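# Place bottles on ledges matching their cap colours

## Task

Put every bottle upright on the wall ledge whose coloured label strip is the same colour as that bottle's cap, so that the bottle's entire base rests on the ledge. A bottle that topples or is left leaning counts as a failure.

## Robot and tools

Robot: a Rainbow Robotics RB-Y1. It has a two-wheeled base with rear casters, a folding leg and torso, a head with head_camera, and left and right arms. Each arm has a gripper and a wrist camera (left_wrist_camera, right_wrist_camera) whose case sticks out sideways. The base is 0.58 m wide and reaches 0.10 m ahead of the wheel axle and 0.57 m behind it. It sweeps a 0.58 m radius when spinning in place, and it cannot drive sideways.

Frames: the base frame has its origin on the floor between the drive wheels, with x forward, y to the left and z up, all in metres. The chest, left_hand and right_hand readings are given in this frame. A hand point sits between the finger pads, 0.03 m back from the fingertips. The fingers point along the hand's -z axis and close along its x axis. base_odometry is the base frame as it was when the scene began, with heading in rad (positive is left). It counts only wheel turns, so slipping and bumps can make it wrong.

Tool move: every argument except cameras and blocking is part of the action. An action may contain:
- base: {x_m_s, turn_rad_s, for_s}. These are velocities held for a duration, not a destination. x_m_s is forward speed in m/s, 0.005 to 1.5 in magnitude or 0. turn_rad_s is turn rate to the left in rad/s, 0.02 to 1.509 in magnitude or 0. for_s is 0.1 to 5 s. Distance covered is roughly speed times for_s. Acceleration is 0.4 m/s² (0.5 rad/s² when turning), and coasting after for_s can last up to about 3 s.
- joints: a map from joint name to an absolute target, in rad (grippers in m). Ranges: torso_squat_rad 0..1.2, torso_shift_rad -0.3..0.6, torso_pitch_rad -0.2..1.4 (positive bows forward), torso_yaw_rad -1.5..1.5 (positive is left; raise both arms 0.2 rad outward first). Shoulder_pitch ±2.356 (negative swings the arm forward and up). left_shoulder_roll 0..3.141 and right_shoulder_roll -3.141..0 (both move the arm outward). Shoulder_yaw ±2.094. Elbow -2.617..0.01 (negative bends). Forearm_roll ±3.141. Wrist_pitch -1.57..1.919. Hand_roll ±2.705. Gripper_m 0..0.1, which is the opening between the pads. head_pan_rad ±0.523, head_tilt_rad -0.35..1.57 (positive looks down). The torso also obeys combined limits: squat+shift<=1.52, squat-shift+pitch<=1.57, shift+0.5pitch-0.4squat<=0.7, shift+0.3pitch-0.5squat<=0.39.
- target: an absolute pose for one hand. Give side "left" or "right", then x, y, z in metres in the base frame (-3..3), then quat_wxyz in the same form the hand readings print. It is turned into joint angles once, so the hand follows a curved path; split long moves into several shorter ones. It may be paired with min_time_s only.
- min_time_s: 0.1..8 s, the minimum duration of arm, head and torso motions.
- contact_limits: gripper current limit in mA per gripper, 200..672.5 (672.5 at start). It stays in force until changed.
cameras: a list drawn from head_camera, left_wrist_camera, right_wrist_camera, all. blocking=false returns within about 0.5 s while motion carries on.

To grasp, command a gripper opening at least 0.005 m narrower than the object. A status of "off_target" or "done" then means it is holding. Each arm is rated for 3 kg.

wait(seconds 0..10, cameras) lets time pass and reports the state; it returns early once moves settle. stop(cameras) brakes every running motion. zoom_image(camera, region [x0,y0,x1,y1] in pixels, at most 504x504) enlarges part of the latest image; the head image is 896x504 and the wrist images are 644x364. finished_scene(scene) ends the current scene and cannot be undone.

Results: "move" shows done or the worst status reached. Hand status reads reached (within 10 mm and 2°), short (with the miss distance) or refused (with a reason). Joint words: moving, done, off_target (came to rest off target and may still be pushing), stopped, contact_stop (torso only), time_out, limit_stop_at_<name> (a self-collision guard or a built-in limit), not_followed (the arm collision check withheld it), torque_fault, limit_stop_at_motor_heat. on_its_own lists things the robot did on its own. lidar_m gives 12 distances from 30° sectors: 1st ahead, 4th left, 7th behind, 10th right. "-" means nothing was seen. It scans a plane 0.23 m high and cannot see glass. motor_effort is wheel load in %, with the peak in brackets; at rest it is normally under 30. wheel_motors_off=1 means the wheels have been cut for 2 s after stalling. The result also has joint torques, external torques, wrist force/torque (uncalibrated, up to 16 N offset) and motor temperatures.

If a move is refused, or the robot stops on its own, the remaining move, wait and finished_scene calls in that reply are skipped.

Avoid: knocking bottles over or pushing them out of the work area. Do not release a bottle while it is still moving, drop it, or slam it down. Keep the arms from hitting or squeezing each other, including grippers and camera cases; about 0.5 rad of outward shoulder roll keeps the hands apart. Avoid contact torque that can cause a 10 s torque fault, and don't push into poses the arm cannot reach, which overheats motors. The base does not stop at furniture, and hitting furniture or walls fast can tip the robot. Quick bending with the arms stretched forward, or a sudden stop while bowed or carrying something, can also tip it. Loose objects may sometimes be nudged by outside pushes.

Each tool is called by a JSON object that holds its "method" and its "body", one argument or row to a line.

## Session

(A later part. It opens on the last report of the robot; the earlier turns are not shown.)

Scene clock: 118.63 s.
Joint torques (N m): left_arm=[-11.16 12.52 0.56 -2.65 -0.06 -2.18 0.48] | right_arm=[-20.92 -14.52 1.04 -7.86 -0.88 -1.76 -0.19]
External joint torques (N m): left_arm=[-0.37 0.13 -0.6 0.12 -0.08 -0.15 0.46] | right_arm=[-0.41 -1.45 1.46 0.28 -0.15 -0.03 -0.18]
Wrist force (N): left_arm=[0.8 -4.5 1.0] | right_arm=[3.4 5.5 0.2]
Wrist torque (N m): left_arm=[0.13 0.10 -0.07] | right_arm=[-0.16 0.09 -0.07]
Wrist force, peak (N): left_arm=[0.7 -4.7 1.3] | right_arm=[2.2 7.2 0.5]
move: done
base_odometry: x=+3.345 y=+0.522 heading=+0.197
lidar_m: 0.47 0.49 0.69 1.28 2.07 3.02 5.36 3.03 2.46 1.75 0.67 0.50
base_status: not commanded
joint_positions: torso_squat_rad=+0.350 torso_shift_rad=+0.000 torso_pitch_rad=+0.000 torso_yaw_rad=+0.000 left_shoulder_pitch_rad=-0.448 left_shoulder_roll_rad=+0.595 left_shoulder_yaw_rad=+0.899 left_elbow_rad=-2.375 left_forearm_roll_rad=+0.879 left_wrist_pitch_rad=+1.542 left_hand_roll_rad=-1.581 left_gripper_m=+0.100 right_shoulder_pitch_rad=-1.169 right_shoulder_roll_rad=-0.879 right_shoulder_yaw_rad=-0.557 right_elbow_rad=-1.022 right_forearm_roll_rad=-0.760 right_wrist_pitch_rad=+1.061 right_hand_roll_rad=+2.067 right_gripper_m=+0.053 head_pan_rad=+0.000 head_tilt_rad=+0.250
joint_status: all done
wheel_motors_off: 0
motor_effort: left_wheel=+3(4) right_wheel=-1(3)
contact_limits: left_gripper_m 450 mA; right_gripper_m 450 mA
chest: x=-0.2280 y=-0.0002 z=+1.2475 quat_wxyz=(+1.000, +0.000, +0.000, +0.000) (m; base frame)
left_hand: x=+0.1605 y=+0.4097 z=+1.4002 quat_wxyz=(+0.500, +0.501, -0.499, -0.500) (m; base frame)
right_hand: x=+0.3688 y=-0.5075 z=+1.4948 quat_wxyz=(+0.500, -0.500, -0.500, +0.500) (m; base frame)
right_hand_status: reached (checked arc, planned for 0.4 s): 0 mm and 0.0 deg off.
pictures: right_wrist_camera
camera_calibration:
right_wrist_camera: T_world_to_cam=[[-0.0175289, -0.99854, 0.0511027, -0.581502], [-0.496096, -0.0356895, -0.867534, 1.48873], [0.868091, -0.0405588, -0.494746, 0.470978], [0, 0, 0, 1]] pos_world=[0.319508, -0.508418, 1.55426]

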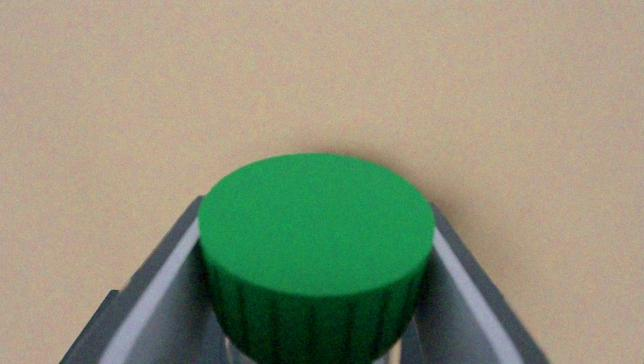

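{"method": "move", "body": {
  "target": {"side": "right", "x": 0.225, "y": -0.45, "z": 1.508, "quat_wxyz": [0.5, -0.5, -0.5, 0.5]}
}}

{"method": "move", "body": {
  "target": {"side": "right", "x": 0.17, "y": -0.385, "z": 1.515, "quat_wxyz": [0.5, -0.5, -0.5, 0.5]}
}}

{"method": "move", "body": {
  "joints": {"torso_yaw_rad": 1.1},
  "min_time_s": 2.4,
  "cameras": ["right_wrist_camera", "head_camera"]
}}

Scene clock: 121.63 s.
Joint torques (N m): left_arm=[-11.24 12.67 0.53 -2.51 -0.07 -2.11 0.38] | right_arm=[-15.25 -16.18 -1.41 -3.56 -0.24 -2.46 0.27]
External joint torques (N m): left_arm=[-0.44 0.28 -0.63 0.27 -0.09 -0.08 0.37] | right_arm=[-0.59 -2.23 -0.19 -0.07 -0.17 -0.48 0.27]
Wrist force (N): left_arm=[0.7 -4.5 0.8] | right_arm=[3.2 6.6 -0.3]
Wrist torque (N m): left_arm=[0.13 0.09 -0.10] | right_arm=[-0.27 0.09 -0.09]
Wrist force, peak (N): left_arm=[0.7 -4.7 1.3] | right_arm=[3.2 7.9 1.2]
move: done
base_odometry: x=+3.345 y=+0.522 heading=+0.197
lidar_m: 0.47 0.50 0.69 1.28 2.07 3.04 5.36 3.02 2.46 1.75 0.67 0.49
base_status: not commanded
joint_positions: torso_squat_rad=+0.350 torso_shift_rad=+0.000 torso_pitch_rad=+0.000 torso_yaw_rad=+0.000 left_shoulder_pitch_rad=-0.448 left_shoulder_roll_rad=+0.595 left_shoulder_yaw_rad=+0.899 left_elbow_rad=-2.375 left_forearm_roll_rad=+0.879 left_wrist_pitch_rad=+1.542 left_hand_roll_rad=-1.581 left_gripper_m=+0.100 right_shoulder_pitch_rad=-0.835 right_shoulder_roll_rad=-0.889 right_shoulder_yaw_rad=-0.705 right_elbow_rad=-1.864 right_forearm_roll_rad=-0.814 right_wrist_pitch_rad=+1.503 right_hand_roll_rad=+1.617 right_gripper_m=+0.053 head_pan_rad=+0.000 head_tilt_rad=+0.250
joint_status: all done
wheel_motors_off: 0
motor_effort: left_wheel=+2(4) right_wheel=-3(3)
contact_limits: left_gripper_m 450 mA; right_gripper_m 450 mA
chest: x=-0.2280 y=-0.0002 z=+1.2475 quat_wxyz=(+1.000, +0.000, +0.000, +0.000) (m; base frame)
left_hand: x=+0.1605 y=+0.4097 z=+1.4002 quat_wxyz=(+0.500, +0.501, -0.499, -0.500) (m; base frame)
right_hand: x=+0.2251 y=-0.4500 z=+1.5079 quat_wxyz=(+0.500, -0.500, -0.500, +0.500) (m; base frame)
right_hand_status: reached (checked arc, planned for 1.1 s): 0 mm and 0.0 deg off.
pictures: none

Scene clock: 122.70 s.
Joint torques (N m): left_arm=[-11.4 12.83 0.34 -2.63 -0.14 -2.18 0.43] | right_arm=[-13.85 -14.46 -0.39 -0.63 0.48 -2.37 0.19]
External joint torques (N m): left_arm=[-0.6 0.43 -0.83 0.14 -0.16 -0.15 0.41] | right_arm=[-0.97 -2.38 1.16 -0.03 0.08 -0.44 0.2]
Wrist force (N): left_arm=[1.0 -4.5 1.1] | right_arm=[2.8 5.9 0.4]
Wrist torque (N m): left_arm=[0.12 0.12 -0.09] | right_arm=[-0.18 0.04 -0.11]
Wrist force, peak (N): left_arm=[0.8 -4.7 1.0] | right_arm=[3.3 7.0 0.8]
move: done
base_odometry: x=+3.345 y=+0.522 heading=+0.197
lidar_m: 0.47 0.50 0.69 1.28 2.07 3.03 5.36 3.02 2.47 1.76 0.67 0.49
base_status: not commanded
joint_positions: torso_squat_rad=+0.350 torso_shift_rad=+0.000 torso_pitch_rad=+0.000 torso_yaw_rad=+0.000 left_shoulder_pitch_rad=-0.448 left_shoulder_roll_rad=+0.595 left_shoulder_yaw_rad=+0.899 left_elbow_rad=-2.375 left_forearm_roll_rad=+0.879 left_wrist_pitch_rad=+1.542 left_hand_roll_rad=-1.581 left_gripper_m=+0.100 right_shoulder_pitch_rad=-0.837 right_shoulder_roll_rad=-0.912 right_shoulder_yaw_rad=-0.677 right_elbow_rad=-2.184 right_forearm_roll_rad=-0.826 right_wrist_pitch_rad=+1.709 right_hand_roll_rad=+1.350 right_gripper_m=+0.053 head_pan_rad=+0.000 head_tilt_rad=+0.250
joint_status: all done
wheel_motors_off: 0
motor_effort: left_wheel=+2(3) right_wheel=-2(3)
contact_limits: left_gripper_m 450 mA; right_gripper_m 450 mA
chest: x=-0.2280 y=-0.0002 z=+1.2475 quat_wxyz=(+1.000, +0.000, +0.000, +0.000) (m; base frame)
left_hand: x=+0.1605 y=+0.4097 z=+1.4001 quat_wxyz=(+0.500, +0.501, -0.499, -0.500) (m; base frame)
right_hand: x=+0.1701 y=-0.3851 z=+1.5149 quat_wxyz=(+0.500, -0.500, -0.500, +0.500) (m; base frame)
right_hand_status: reached (checked arc, planned for 0.7 s): 0 mm and 0.0 deg off.
pictures: none

Scene clock: 125.40 s.
Joint torques (N m): left_arm=[-11.15 12.7 0.43 -2.53 -0.06 -2.1 0.55] | right_arm=[-13.88 -13.28 -0.72 -0.45 0.35 -2.45 0.28]
External joint torques (N m): left_arm=[-0.34 0.31 -0.72 0.23 -0.08 -0.08 0.53] | right_arm=[-1 -1.22 0.81 0.14 -0.06 -0.52 0.28]
Wrist force (N): left_arm=[0.7 -4.7 1.0] | right_arm=[3.1 6.0 0.4]
Wrist torque (N m): left_arm=[0.15 0.11 -0.06] | right_arm=[-0.25 0.06 -0.14]
Wrist force, peak (N): left_arm=[1.1 -4.7 1.2] | right_arm=[3.7 6.9 -0.2]
move: done
base_odometry: x=+3.345 y=+0.522 heading=+0.197
lidar_m: 0.47 0.50 0.69 1.27 2.07 3.03 5.36 3.02 2.47 1.75 0.67 0.49
base_status: not commanded
joint_positions: torso_squat_rad=+0.350 torso_shift_rad=+0.000 torso_pitch_rad=+0.000 torso_yaw_rad=+1.100 left_shoulder_pitch_rad=-0.448 left_shoulder_roll_rad=+0.595 left_shoulder_yaw_rad=+0.899 left_elbow_rad=-2.375 left_forearm_roll_rad=+0.879 left_wrist_pitch_rad=+1.542 left_hand_roll_rad=-1.581 left_gripper_m=+0.100 right_shoulder_pitch_rad=-0.837 right_shoulder_roll_rad=-0.912 right_shoulder_yaw_rad=-0.677 right_elbow_rad=-2.184 right_forearm_roll_rad=-0.826 right_wrist_pitch_rad=+1.709 right_hand_roll_rad=+1.350 right_gripper_m=+0.053 head_pan_rad=+0.000 head_tilt_rad=+0.250
joint_status: all done
wheel_motors_off: 0
motor_effort: left_wheel=+2(3) right_wheel=-2(3)
contact_limits: left_gripper_m 450 mA; right_gripper_m 450 mA
chest: x=-0.2280 y=-0.0002 z=+1.2475 quat_wxyz=(+0.853, +0.000, +0.000, +0.523) (m; base frame)
left_hand: x=-0.4173 y=+0.5319 z=+1.4002 quat_wxyz=(+0.688, +0.688, -0.164, -0.164) (m; base frame)
right_hand: x=+0.2953 y=+0.1799 z=+1.5153 quat_wxyz=(+0.165, -0.165, -0.688, +0.687) (m; base frame)
pictures: head_camera, right_wrist_camera
camera_calibration:
head_camera: T_world_to_cam=[[0.876903, -0.480197, 0.0212375, 0.174507], [-0.0829682, -0.194735, -0.97734, 1.45892], [0.473452, 0.855271, -0.210605, 0.334725], [0, 0, 0, 1]] pos_world=[-0.190459, 0.0816201, 1.49265]
right_wrist_camera: T_world_to_cam=[[0.882271, -0.467887, 0.0517661, -0.259659], [-0.192232, -0.45848, -0.867665, 1.48115], [0.429703, 0.755565, -0.494446, 0.558553], [0, 0, 0, 1]] pos_world=[0.273803, 0.135563, 1.57476]

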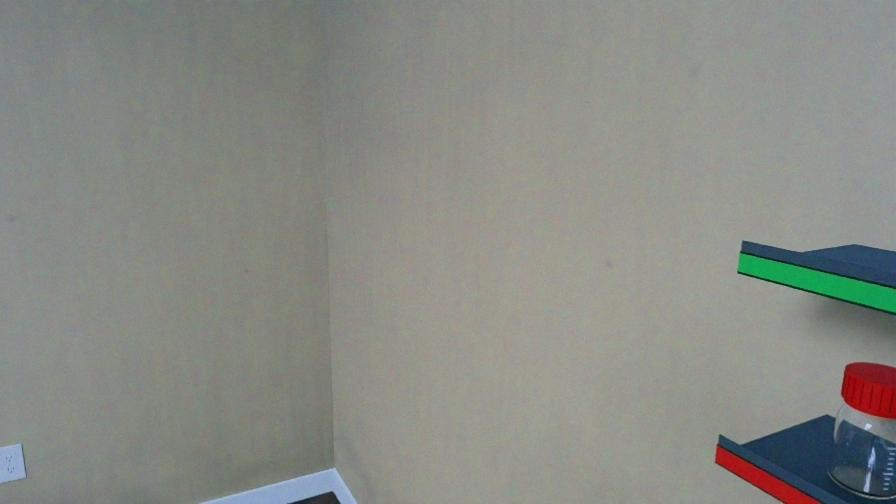

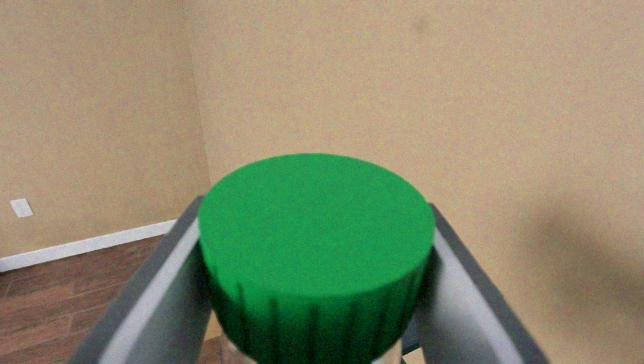

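{"method": "move", "body": {
  "target": {"side": "right", "x": 0.34, "y": 0.235, "z": 1.512, "quat_wxyz": [0.1649, -0.1649, -0.6876, 0.6876]}
}}

{"method": "move", "body": {
  "target": {"side": "right", "x": 0.39, "y": 0.325, "z": 1.505, "quat_wxyz": [0.1649, -0.1649, -0.6876, 0.6876]},
  "cameras": ["right_wrist_camera"]
}}

{"method": "move", "body": {
  "target": {"side": "right", "x": 0.39, "y": 0.325, "z": 1.475, "quat_wxyz": [0.1649, -0.1649, -0.6876, 0.6876]},
  "cameras": ["right_wrist_camera"]
}}

Scene clock: 127.00 s.
Joint torques (N m): left_arm=[-11.02 12.8 0.43 -2.53 -0.07 -2.16 0.51] | right_arm=[-17.66 -14.35 -1.07 -3.45 0.18 -2.06 -0.18]
External joint torques (N m): left_arm=[-0.21 0.4 -0.73 0.23 -0.09 -0.13 0.49] | right_arm=[-2.11 -1.84 1.01 -0.65 -0.02 -0.09 -0.17]
Wrist force (N): left_arm=[0.8 -4.3 1.3] | right_arm=[3.5 5.5 -0.1]
Wrist torque (N m): left_arm=[0.08 0.09 -0.08] | right_arm=[-0.18 0.14 -0.27]
Wrist force, peak (N): left_arm=[0.9 -4.8 0.8] | right_arm=[2.2 7.6 1.7]
move: done
base_odometry: x=+3.345 y=+0.522 heading=+0.197
lidar_m: 0.47 0.50 0.69 1.28 2.07 3.03 5.37 3.03 2.46 1.76 0.67 0.49
base_status: not commanded
joint_positions: torso_squat_rad=+0.350 torso_shift_rad=+0.000 torso_pitch_rad=+0.000 torso_yaw_rad=+1.100 left_shoulder_pitch_rad=-0.448 left_shoulder_roll_rad=+0.595 left_shoulder_yaw_rad=+0.899 left_elbow_rad=-2.375 left_forearm_roll_rad=+0.879 left_wrist_pitch_rad=+1.542 left_hand_roll_rad=-1.581 left_gripper_m=+0.100 right_shoulder_pitch_rad=-0.880 right_shoulder_roll_rad=-0.853 right_shoulder_yaw_rad=-0.562 right_elbow_rad=-1.953 right_forearm_roll_rad=-0.715 right_wrist_pitch_rad=+1.507 right_hand_roll_rad=+1.478 right_gripper_m=+0.053 head_pan_rad=+0.000 head_tilt_rad=+0.250
joint_status: all done
wheel_motors_off: 0
motor_effort: left_wheel=+2(3) right_wheel=-2(3)
contact_limits: left_gripper_m 450 mA; right_gripper_m 450 mA
chest: x=-0.2279 y=-0.0002 z=+1.2475 quat_wxyz=(+0.853, +0.000, +0.000, +0.523) (m; base frame)
left_hand: x=-0.4171 y=+0.5319 z=+1.4002 quat_wxyz=(+0.688, +0.688, -0.164, -0.164) (m; base frame)
right_hand: x=+0.3402 y=+0.2350 z=+1.5117 quat_wxyz=(+0.165, -0.165, -0.687, +0.688) (m; base frame)
right_hand_status: reached (checked arc, planned for 0.6 s): 0 mm and 0.0 deg off.
pictures: none

Scene clock: 128.63 s.
Joint torques (N m): left_arm=[-11.31 12.43 0.33 -2.53 -0.01 -2.23 0.55] | right_arm=[-21.26 -14.41 -2.03 -6.09 -0.04 -2.13 -0.1]
External joint torques (N m): left_arm=[-0.51 0.03 -0.82 0.22 -0.03 -0.21 0.53] | right_arm=[-1.47 -2.17 0.18 -0.37 0 -0.16 -0.09]
Wrist force (N): left_arm=[0.9 -4.5 0.8] | right_arm=[2.8 6.4 1.0]
Wrist torque (N m): left_arm=[0.14 0.10 -0.10] | right_arm=[-0.29 0.07 -0.30]
Wrist force, peak (N): left_arm=[0.9 -4.8 1.1] | right_arm=[2.8 7.5 2.6]
move: done
base_odometry: x=+3.345 y=+0.522 heading=+0.197
lidar_m: 0.47 0.50 0.70 1.28 2.07 3.02 5.36 3.03 2.46 1.76 0.67 0.49
base_status: not commanded
joint_positions: torso_squat_rad=+0.350 torso_shift_rad=+0.000 torso_pitch_rad=+0.000 torso_yaw_rad=+1.100 left_shoulder_pitch_rad=-0.448 left_shoulder_roll_rad=+0.595 left_shoulder_yaw_rad=+0.899 left_elbow_rad=-2.375 left_forearm_roll_rad=+0.879 left_wrist_pitch_rad=+1.542 left_hand_roll_rad=-1.581 left_gripper_m=+0.100 right_shoulder_pitch_rad=-1.036 right_shoulder_roll_rad=-0.774 right_shoulder_yaw_rad=-0.408 right_elbow_rad=-1.544 right_forearm_roll_rad=-0.598 right_wrist_pitch_rad=+1.216 right_hand_roll_rad=+1.631 right_gripper_m=+0.053 head_pan_rad=+0.000 head_tilt_rad=+0.250
joint_status: all done
wheel_motors_off: 0
motor_effort: left_wheel=+2(2) right_wheel=-2(3)
contact_limits: left_gripper_m 450 mA; right_gripper_m 450 mA
chest: x=-0.2279 y=-0.0002 z=+1.2475 quat_wxyz=(+0.853, +0.000, +0.000, +0.523) (m; base frame)
left_hand: x=-0.4171 y=+0.5320 z=+1.4002 quat_wxyz=(+0.688, +0.688, -0.164, -0.164) (m; base frame)
right_hand: x=+0.3901 y=+0.3250 z=+1.5047 quat_wxyz=(+0.165, -0.165, -0.687, +0.688) (m; base frame)
right_hand_status: reached (checked arc, planned for 0.7 s): 0 mm and 0.0 deg off.
pictures: right_wrist_camera
camera_calibration:
right_wrist_camera: T_world_to_cam=[[0.882272, -0.467942, 0.0512397, -0.273973], [-0.193144, -0.45911, -0.86713, 1.55642], [0.429291, 0.755148, -0.49544, 0.404691], [0, 0, 0, 1]] pos_world=[0.368601, 0.280761, 1.56415]

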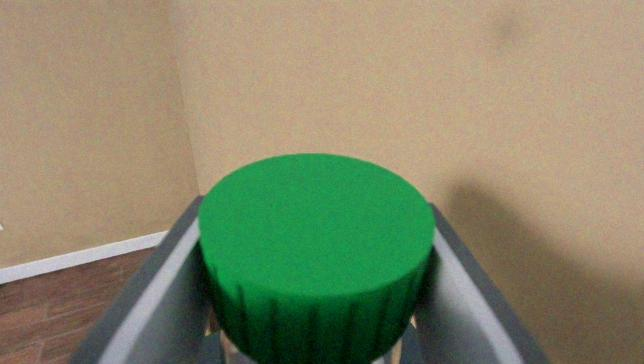

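Scene clock: 129.33 s.
Joint torques (N m): left_arm=[-11.18 12.42 0.47 -2.58 -0.17 -1.99 0.42] | right_arm=[-20.35 -14.65 -3.65 -6.32 -0.15 -2.28 -0.06]
External joint torques (N m): left_arm=[-0.37 0.02 -0.69 0.17 -0.19 0.04 0.41] | right_arm=[-0.84 -1.93 -1.28 -0.4 -0.11 -0.31 -0.05]
Wrist force (N): left_arm=[0.8 -4.4 1.0] | right_arm=[3.0 5.4 0.8]
Wrist torque (N m): left_arm=[0.12 0.09 -0.08] | right_arm=[-0.21 0.04 -0.28]
Wrist force, peak (N): left_arm=[0.3 -4.6 1.2] | right_arm=[2.8 7.9 1.4]
move: done
base_odometry: x=+3.345 y=+0.522 heading=+0.197
lidar_m: 0.47 0.50 0.69 1.28 2.07 3.02 5.36 3.03 2.47 1.76 0.67 0.49
base_status: not commanded
joint_positions: torso_squat_rad=+0.350 torso_shift_rad=+0.000 torso_pitch_rad=+0.000 torso_yaw_rad=+1.100 left_shoulder_pitch_rad=-0.448 left_shoulder_roll_rad=+0.595 left_shoulder_yaw_rad=+0.899 left_elbow_rad=-2.375 left_forearm_roll_rad=+0.879 left_wrist_pitch_rad=+1.542 left_hand_roll_rad=-1.581 left_gripper_m=+0.100 right_shoulder_pitch_rad=-0.939 right_shoulder_roll_rad=-0.734 right_shoulder_yaw_rad=-0.430 right_elbow_rad=-1.613 right_forearm_roll_rad=-0.599 right_wrist_pitch_rad=+1.184 right_hand_roll_rad=+1.634 right_gripper_m=+0.053 head_pan_rad=+0.000 head_tilt_rad=+0.250
joint_status: all done
wheel_motors_off: 0
motor_effort: left_wheel=+2(2) right_wheel=-3(3)
contact_limits: left_gripper_m 450 mA; right_gripper_m 450 mA
chest: x=-0.2279 y=-0.0002 z=+1.2475 quat_wxyz=(+0.853, +0.000, +0.000, +0.523) (m; base frame)
left_hand: x=-0.4171 y=+0.5320 z=+1.4002 quat_wxyz=(+0.688, +0.688, -0.164, -0.164) (m; base frame)
right_hand: x=+0.3900 y=+0.3251 z=+1.4747 quat_wxyz=(+0.165, -0.165, -0.687, +0.688) (m; base frame)
right_hand_status: reached (checked arc, planned for 0.4 s): 0 mm and 0.1 deg off.
pictures: right_wrist_camera
camera_calibration:
right_wrist_camera: T_world_to_cam=[[0.882357, -0.467743, 0.0516002, -0.272937], [-0.19293, -0.459584, -0.866926, 1.53009], [0.429213, 0.754983, -0.495759, 0.39031], [0, 0, 0, 1]] pos_world=[0.368501, 0.280861, 1.53405]

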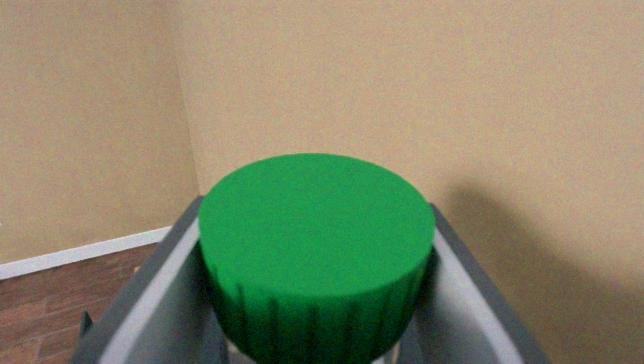

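{"method": "move", "body": {
  "target": {"side": "right", "x": 0.39, "y": 0.325, "z": 1.459, "quat_wxyz": [0.1649, -0.1649, -0.6876, 0.6876]}
}}

{"method": "move", "body": {
  "target": {"side": "right", "x": 0.39, "y": 0.325, "z": 1.4555, "quat_wxyz": [0.1649, -0.1649, -0.6876, 0.6876]},
  "cameras": ["right_wrist_camera"]
}}

Scene clock: 130.57 s.
Joint torques (N m): left_arm=[-11.27 12.61 0.3 -2.56 -0.16 -2.25 0.39] | right_arm=[-12.61 -9.78 -0.94 -2.18 -0.59 1.69 -0.01]
External joint torques (N m): left_arm=[-0.47 0.21 -0.86 0.19 -0.18 -0.22 0.38] | right_arm=[6.72 3.11 1.49 3.86 -0.55 3.63 -0.01]
Wrist force (N): left_arm=[0.7 -4.5 1.0] | right_arm=[0.3 -11.3 -3.1]
Wrist torque (N m): left_arm=[0.13 0.08 -0.10] | right_arm=[-0.50 0.08 -0.09]
Wrist force, peak (N): left_arm=[0.7 -4.7 0.9] | right_arm=[-1.1 -14.0 -3.2]
move: done
base_odometry: x=+3.345 y=+0.522 heading=+0.197
lidar_m: 0.47 0.50 0.70 1.28 2.07 3.03 5.37 3.03 2.47 1.76 0.67 0.48
base_status: not commanded
joint_positions: torso_squat_rad=+0.350 torso_shift_rad=+0.000 torso_pitch_rad=+0.000 torso_yaw_rad=+1.100 left_shoulder_pitch_rad=-0.448 left_shoulder_roll_rad=+0.595 left_shoulder_yaw_rad=+0.899 left_elbow_rad=-2.375 left_forearm_roll_rad=+0.879 left_wrist_pitch_rad=+1.542 left_hand_roll_rad=-1.581 left_gripper_m=+0.100 right_shoulder_pitch_rad=-0.894 right_shoulder_roll_rad=-0.714 right_shoulder_yaw_rad=-0.440 right_elbow_rad=-1.644 right_forearm_roll_rad=-0.599 right_wrist_pitch_rad=+1.164 right_hand_roll_rad=+1.638 right_gripper_m=+0.053 head_pan_rad=+0.000 head_tilt_rad=+0.250
joint_status: all done
wheel_motors_off: 0
motor_effort: left_wheel=+0(3) right_wheel=-2(3)
contact_limits: left_gripper_m 450 mA; right_gripper_m 450 mA
chest: x=-0.2280 y=-0.0003 z=+1.2475 quat_wxyz=(+0.853, +0.000, +0.000, +0.523) (m; base frame)
left_hand: x=-0.4173 y=+0.5319 z=+1.4003 quat_wxyz=(+0.688, +0.688, -0.164, -0.164) (m; base frame)
right_hand: x=+0.3899 y=+0.3245 z=+1.4612 quat_wxyz=(+0.165, -0.166, -0.688, +0.687) (m; base frame)
right_hand_status: reached (checked arc, planned for 0.2 s): 2 mm and 0.1 deg off.
pictures: none

Scene clock: 131.13 s.
Joint torques (N m): left_arm=[-11.08 12.83 0.03 -2.83 -0.07 -2.14 0.31] | right_arm=[-5.01 -5.93 1.93 1.8 -0.55 4.84 -0.27]
External joint torques (N m): left_arm=[-0.27 0.44 -1.12 -0.07 -0.09 -0.12 0.29] | right_arm=[14.26 6.98 4.37 7.85 -0.5 6.81 -0.26]
Wrist force (N): left_arm=[0.8 -4.5 1.0] | right_arm=[-2.1 -24.9 -5.5]
Wrist torque (N m): left_arm=[0.09 0.11 -0.09] | right_arm=[-0.71 0.06 -0.06]
Wrist force, peak (N): left_arm=[0.8 -4.6 1.4] | right_arm=[-1.5 -31.1 -6.8]
move: done
base_odometry: x=+3.345 y=+0.522 heading=+0.197
lidar_m: 0.47 0.50 0.70 1.28 2.07 3.03 5.36 3.02 2.47 1.75 0.67 0.49
base_status: not commanded
joint_positions: torso_squat_rad=+0.350 torso_shift_rad=+0.000 torso_pitch_rad=-0.001 torso_yaw_rad=+1.100 left_shoulder_pitch_rad=-0.448 left_shoulder_roll_rad=+0.595 left_shoulder_yaw_rad=+0.899 left_elbow_rad=-2.375 left_forearm_roll_rad=+0.879 left_wrist_pitch_rad=+1.542 left_hand_roll_rad=-1.581 left_gripper_m=+0.100 right_shoulder_pitch_rad=-0.883 right_shoulder_roll_rad=-0.708 right_shoulder_yaw_rad=-0.443 right_elbow_rad=-1.653 right_forearm_roll_rad=-0.599 right_wrist_pitch_rad=+1.157 right_hand_roll_rad=+1.640 right_gripper_m=+0.053 head_pan_rad=+0.000 head_tilt_rad=+0.250
joint_status: all done
wheel_motors_off: 0
motor_effort: left_wheel=+0(1) right_wheel=-2(4)
contact_limits: left_gripper_m 450 mA; right_gripper_m 450 mA
chest: x=-0.2283 y=-0.0003 z=+1.2475 quat_wxyz=(+0.853, +0.000, +0.000, +0.523) (m; base frame)
left_hand: x=-0.4176 y=+0.5318 z=+1.4003 quat_wxyz=(+0.687, +0.688, -0.164, -0.164) (m; base frame)
right_hand: x=+0.3893 y=+0.3239 z=+1.4594 quat_wxyz=(+0.164, -0.166, -0.690, +0.685) (m; base frame)
right_hand_status: reached (checked arc, planned for 0.1 s): 4 mm and 0.5 deg off.
pictures: right_wrist_camera
camera_calibration:
right_wrist_camera: T_world_to_cam=[[0.881711, -0.468776, 0.0532412, -0.273881], [-0.188429, -0.453357, -0.871184, 1.51871], [0.432528, 0.7581, -0.488061, 0.37048], [0, 0, 0, 1]] pos_world=[0.367411, 0.27927, 1.51848]

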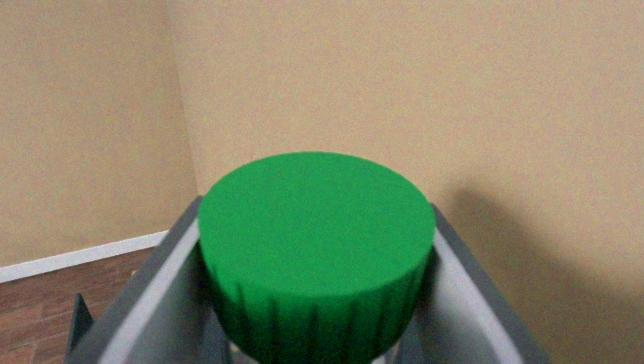

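{"method": "move", "body": {
  "target": {"side": "right", "x": 0.39, "y": 0.325, "z": 1.462, "quat_wxyz": [0.1649, -0.1649, -0.6876, 0.6876]}
}}

{"method": "move", "body": {
  "joints": {"right_gripper_m": 0.1},
  "cameras": ["right_wrist_camera"]
}}

Scene clock: 132.53 s.
Joint torques (N m): left_arm=[-11.24 12.6 0.32 -2.81 -0.07 -2.14 0.4] | right_arm=[-16.53 -12.75 0.38 -4.87 -0.24 -0.95 -0.05]
External joint torques (N m): left_arm=[-0.43 0.21 -0.84 -0.05 -0.09 -0.11 0.39] | right_arm=[2.83 0.12 2.81 1.17 -0.19 1.02 -0.05]
Wrist force (N): left_arm=[0.8 -4.3 1.4] | right_arm=[3.0 2.6 -0.1]
Wrist torque (N m): left_arm=[0.10 0.09 -0.09] | right_arm=[-0.42 0.07 -0.08]
Wrist force, peak (N): left_arm=[1.2 -4.6 1.0] | right_arm=[-0.5 -25.7 -5.0]
move: done
base_odometry: x=+3.345 y=+0.522 heading=+0.197
lidar_m: 0.47 0.50 0.70 1.29 2.07 3.04 5.37 3.02 2.46 1.75 0.66 0.49
base_status: not commanded
joint_positions: torso_squat_rad=+0.350 torso_shift_rad=+0.000 torso_pitch_rad=+0.000 torso_yaw_rad=+1.100 left_shoulder_pitch_rad=-0.448 left_shoulder_roll_rad=+0.595 left_shoulder_yaw_rad=+0.899 left_elbow_rad=-2.375 left_forearm_roll_rad=+0.879 left_wrist_pitch_rad=+1.542 left_hand_roll_rad=-1.581 left_gripper_m=+0.100 right_shoulder_pitch_rad=-0.899 right_shoulder_roll_rad=-0.716 right_shoulder_yaw_rad=-0.439 right_elbow_rad=-1.638 right_forearm_roll_rad=-0.599 right_wrist_pitch_rad=+1.166 right_hand_roll_rad=+1.638 right_gripper_m=+0.053 head_pan_rad=+0.000 head_tilt_rad=+0.250
joint_status: all done
wheel_motors_off: 0
motor_effort: left_wheel=+1(1) right_wheel=-3(4)
contact_limits: left_gripper_m 450 mA; right_gripper_m 450 mA
chest: x=-0.2281 y=-0.0003 z=+1.2475 quat_wxyz=(+0.853, +0.000, +0.000, +0.523) (m; base frame)
left_hand: x=-0.4173 y=+0.5319 z=+1.4002 quat_wxyz=(+0.687, +0.688, -0.164, -0.164) (m; base frame)
right_hand: x=+0.3902 y=+0.3248 z=+1.4624 quat_wxyz=(+0.165, -0.165, -0.688, +0.687) (m; base frame)
right_hand_status: reached (checked arc, planned for 0.1 s): 1 mm and 0.1 deg off.
pictures: none

Scene clock: 133.57 s.
Joint torques (N m): left_arm=[-10.93 12.55 0.45 -2.58 -0.12 -2.17 0.44] | right_arm=[-17.56 -13.29 0.11 -5.25 -0.28 -1.48 -0.08]
External joint torques (N m): left_arm=[-0.12 0.16 -0.7 0.18 -0.14 -0.15 0.42] | right_arm=[1.8 -0.41 2.54 0.79 -0.23 0.49 -0.07]
Wrist force (N): left_arm=[0.8 -4.3 1.1] | right_arm=[3.1 4.6 0.7]
Wrist torque (N m): left_arm=[0.09 0.11 -0.08] | right_arm=[-0.29 0.08 -0.08]
Wrist force, peak (N): left_arm=[1.0 -4.6 1.1] | right_arm=[3.4 5.2 0.9]
move: done
base_odometry: x=+3.345 y=+0.522 heading=+0.197
lidar_m: 0.47 0.49 0.69 1.28 2.07 3.03 5.37 3.02 2.46 1.76 0.67 0.49
base_status: not commanded
joint_positions: torso_squat_rad=+0.350 torso_shift_rad=+0.000 torso_pitch_rad=+0.000 torso_yaw_rad=+1.100 left_shoulder_pitch_rad=-0.448 left_shoulder_roll_rad=+0.595 left_shoulder_yaw_rad=+0.899 left_elbow_rad=-2.375 left_forearm_roll_rad=+0.879 left_wrist_pitch_rad=+1.542 left_hand_roll_rad=-1.581 left_gripper_m=+0.100 right_shoulder_pitch_rad=-0.899 right_shoulder_roll_rad=-0.716 right_shoulder_yaw_rad=-0.439 right_elbow_rad=-1.638 right_forearm_roll_rad=-0.599 right_wrist_pitch_rad=+1.166 right_hand_roll_rad=+1.638 right_gripper_m=+0.100 head_pan_rad=+0.000 head_tilt_rad=+0.250
joint_status: all done
wheel_motors_off: 0
motor_effort: left_wheel=+1(1) right_wheel=-2(4)
contact_limits: left_gripper_m 450 mA; right_gripper_m 450 mA
chest: x=-0.2281 y=-0.0003 z=+1.2475 quat_wxyz=(+0.853, +0.000, +0.000, +0.523) (m; base frame)
left_hand: x=-0.4173 y=+0.5319 z=+1.4002 quat_wxyz=(+0.688, +0.688, -0.164, -0.164) (m; base frame)
right_hand: x=+0.3903 y=+0.3248 z=+1.4621 quat_wxyz=(+0.165, -0.165, -0.688, +0.687) (m; base frame)
pictures: right_wrist_camera
camera_calibration:
right_wrist_camera: T_world_to_cam=[[0.882093, -0.468286, 0.0511838, -0.271768], [-0.192827, -0.458067, -0.867752, 1.51981], [0.429801, 0.755568, -0.494355, 0.381763], [0, 0, 0, 1]] pos_world=[0.368702, 0.280462, 1.52146]

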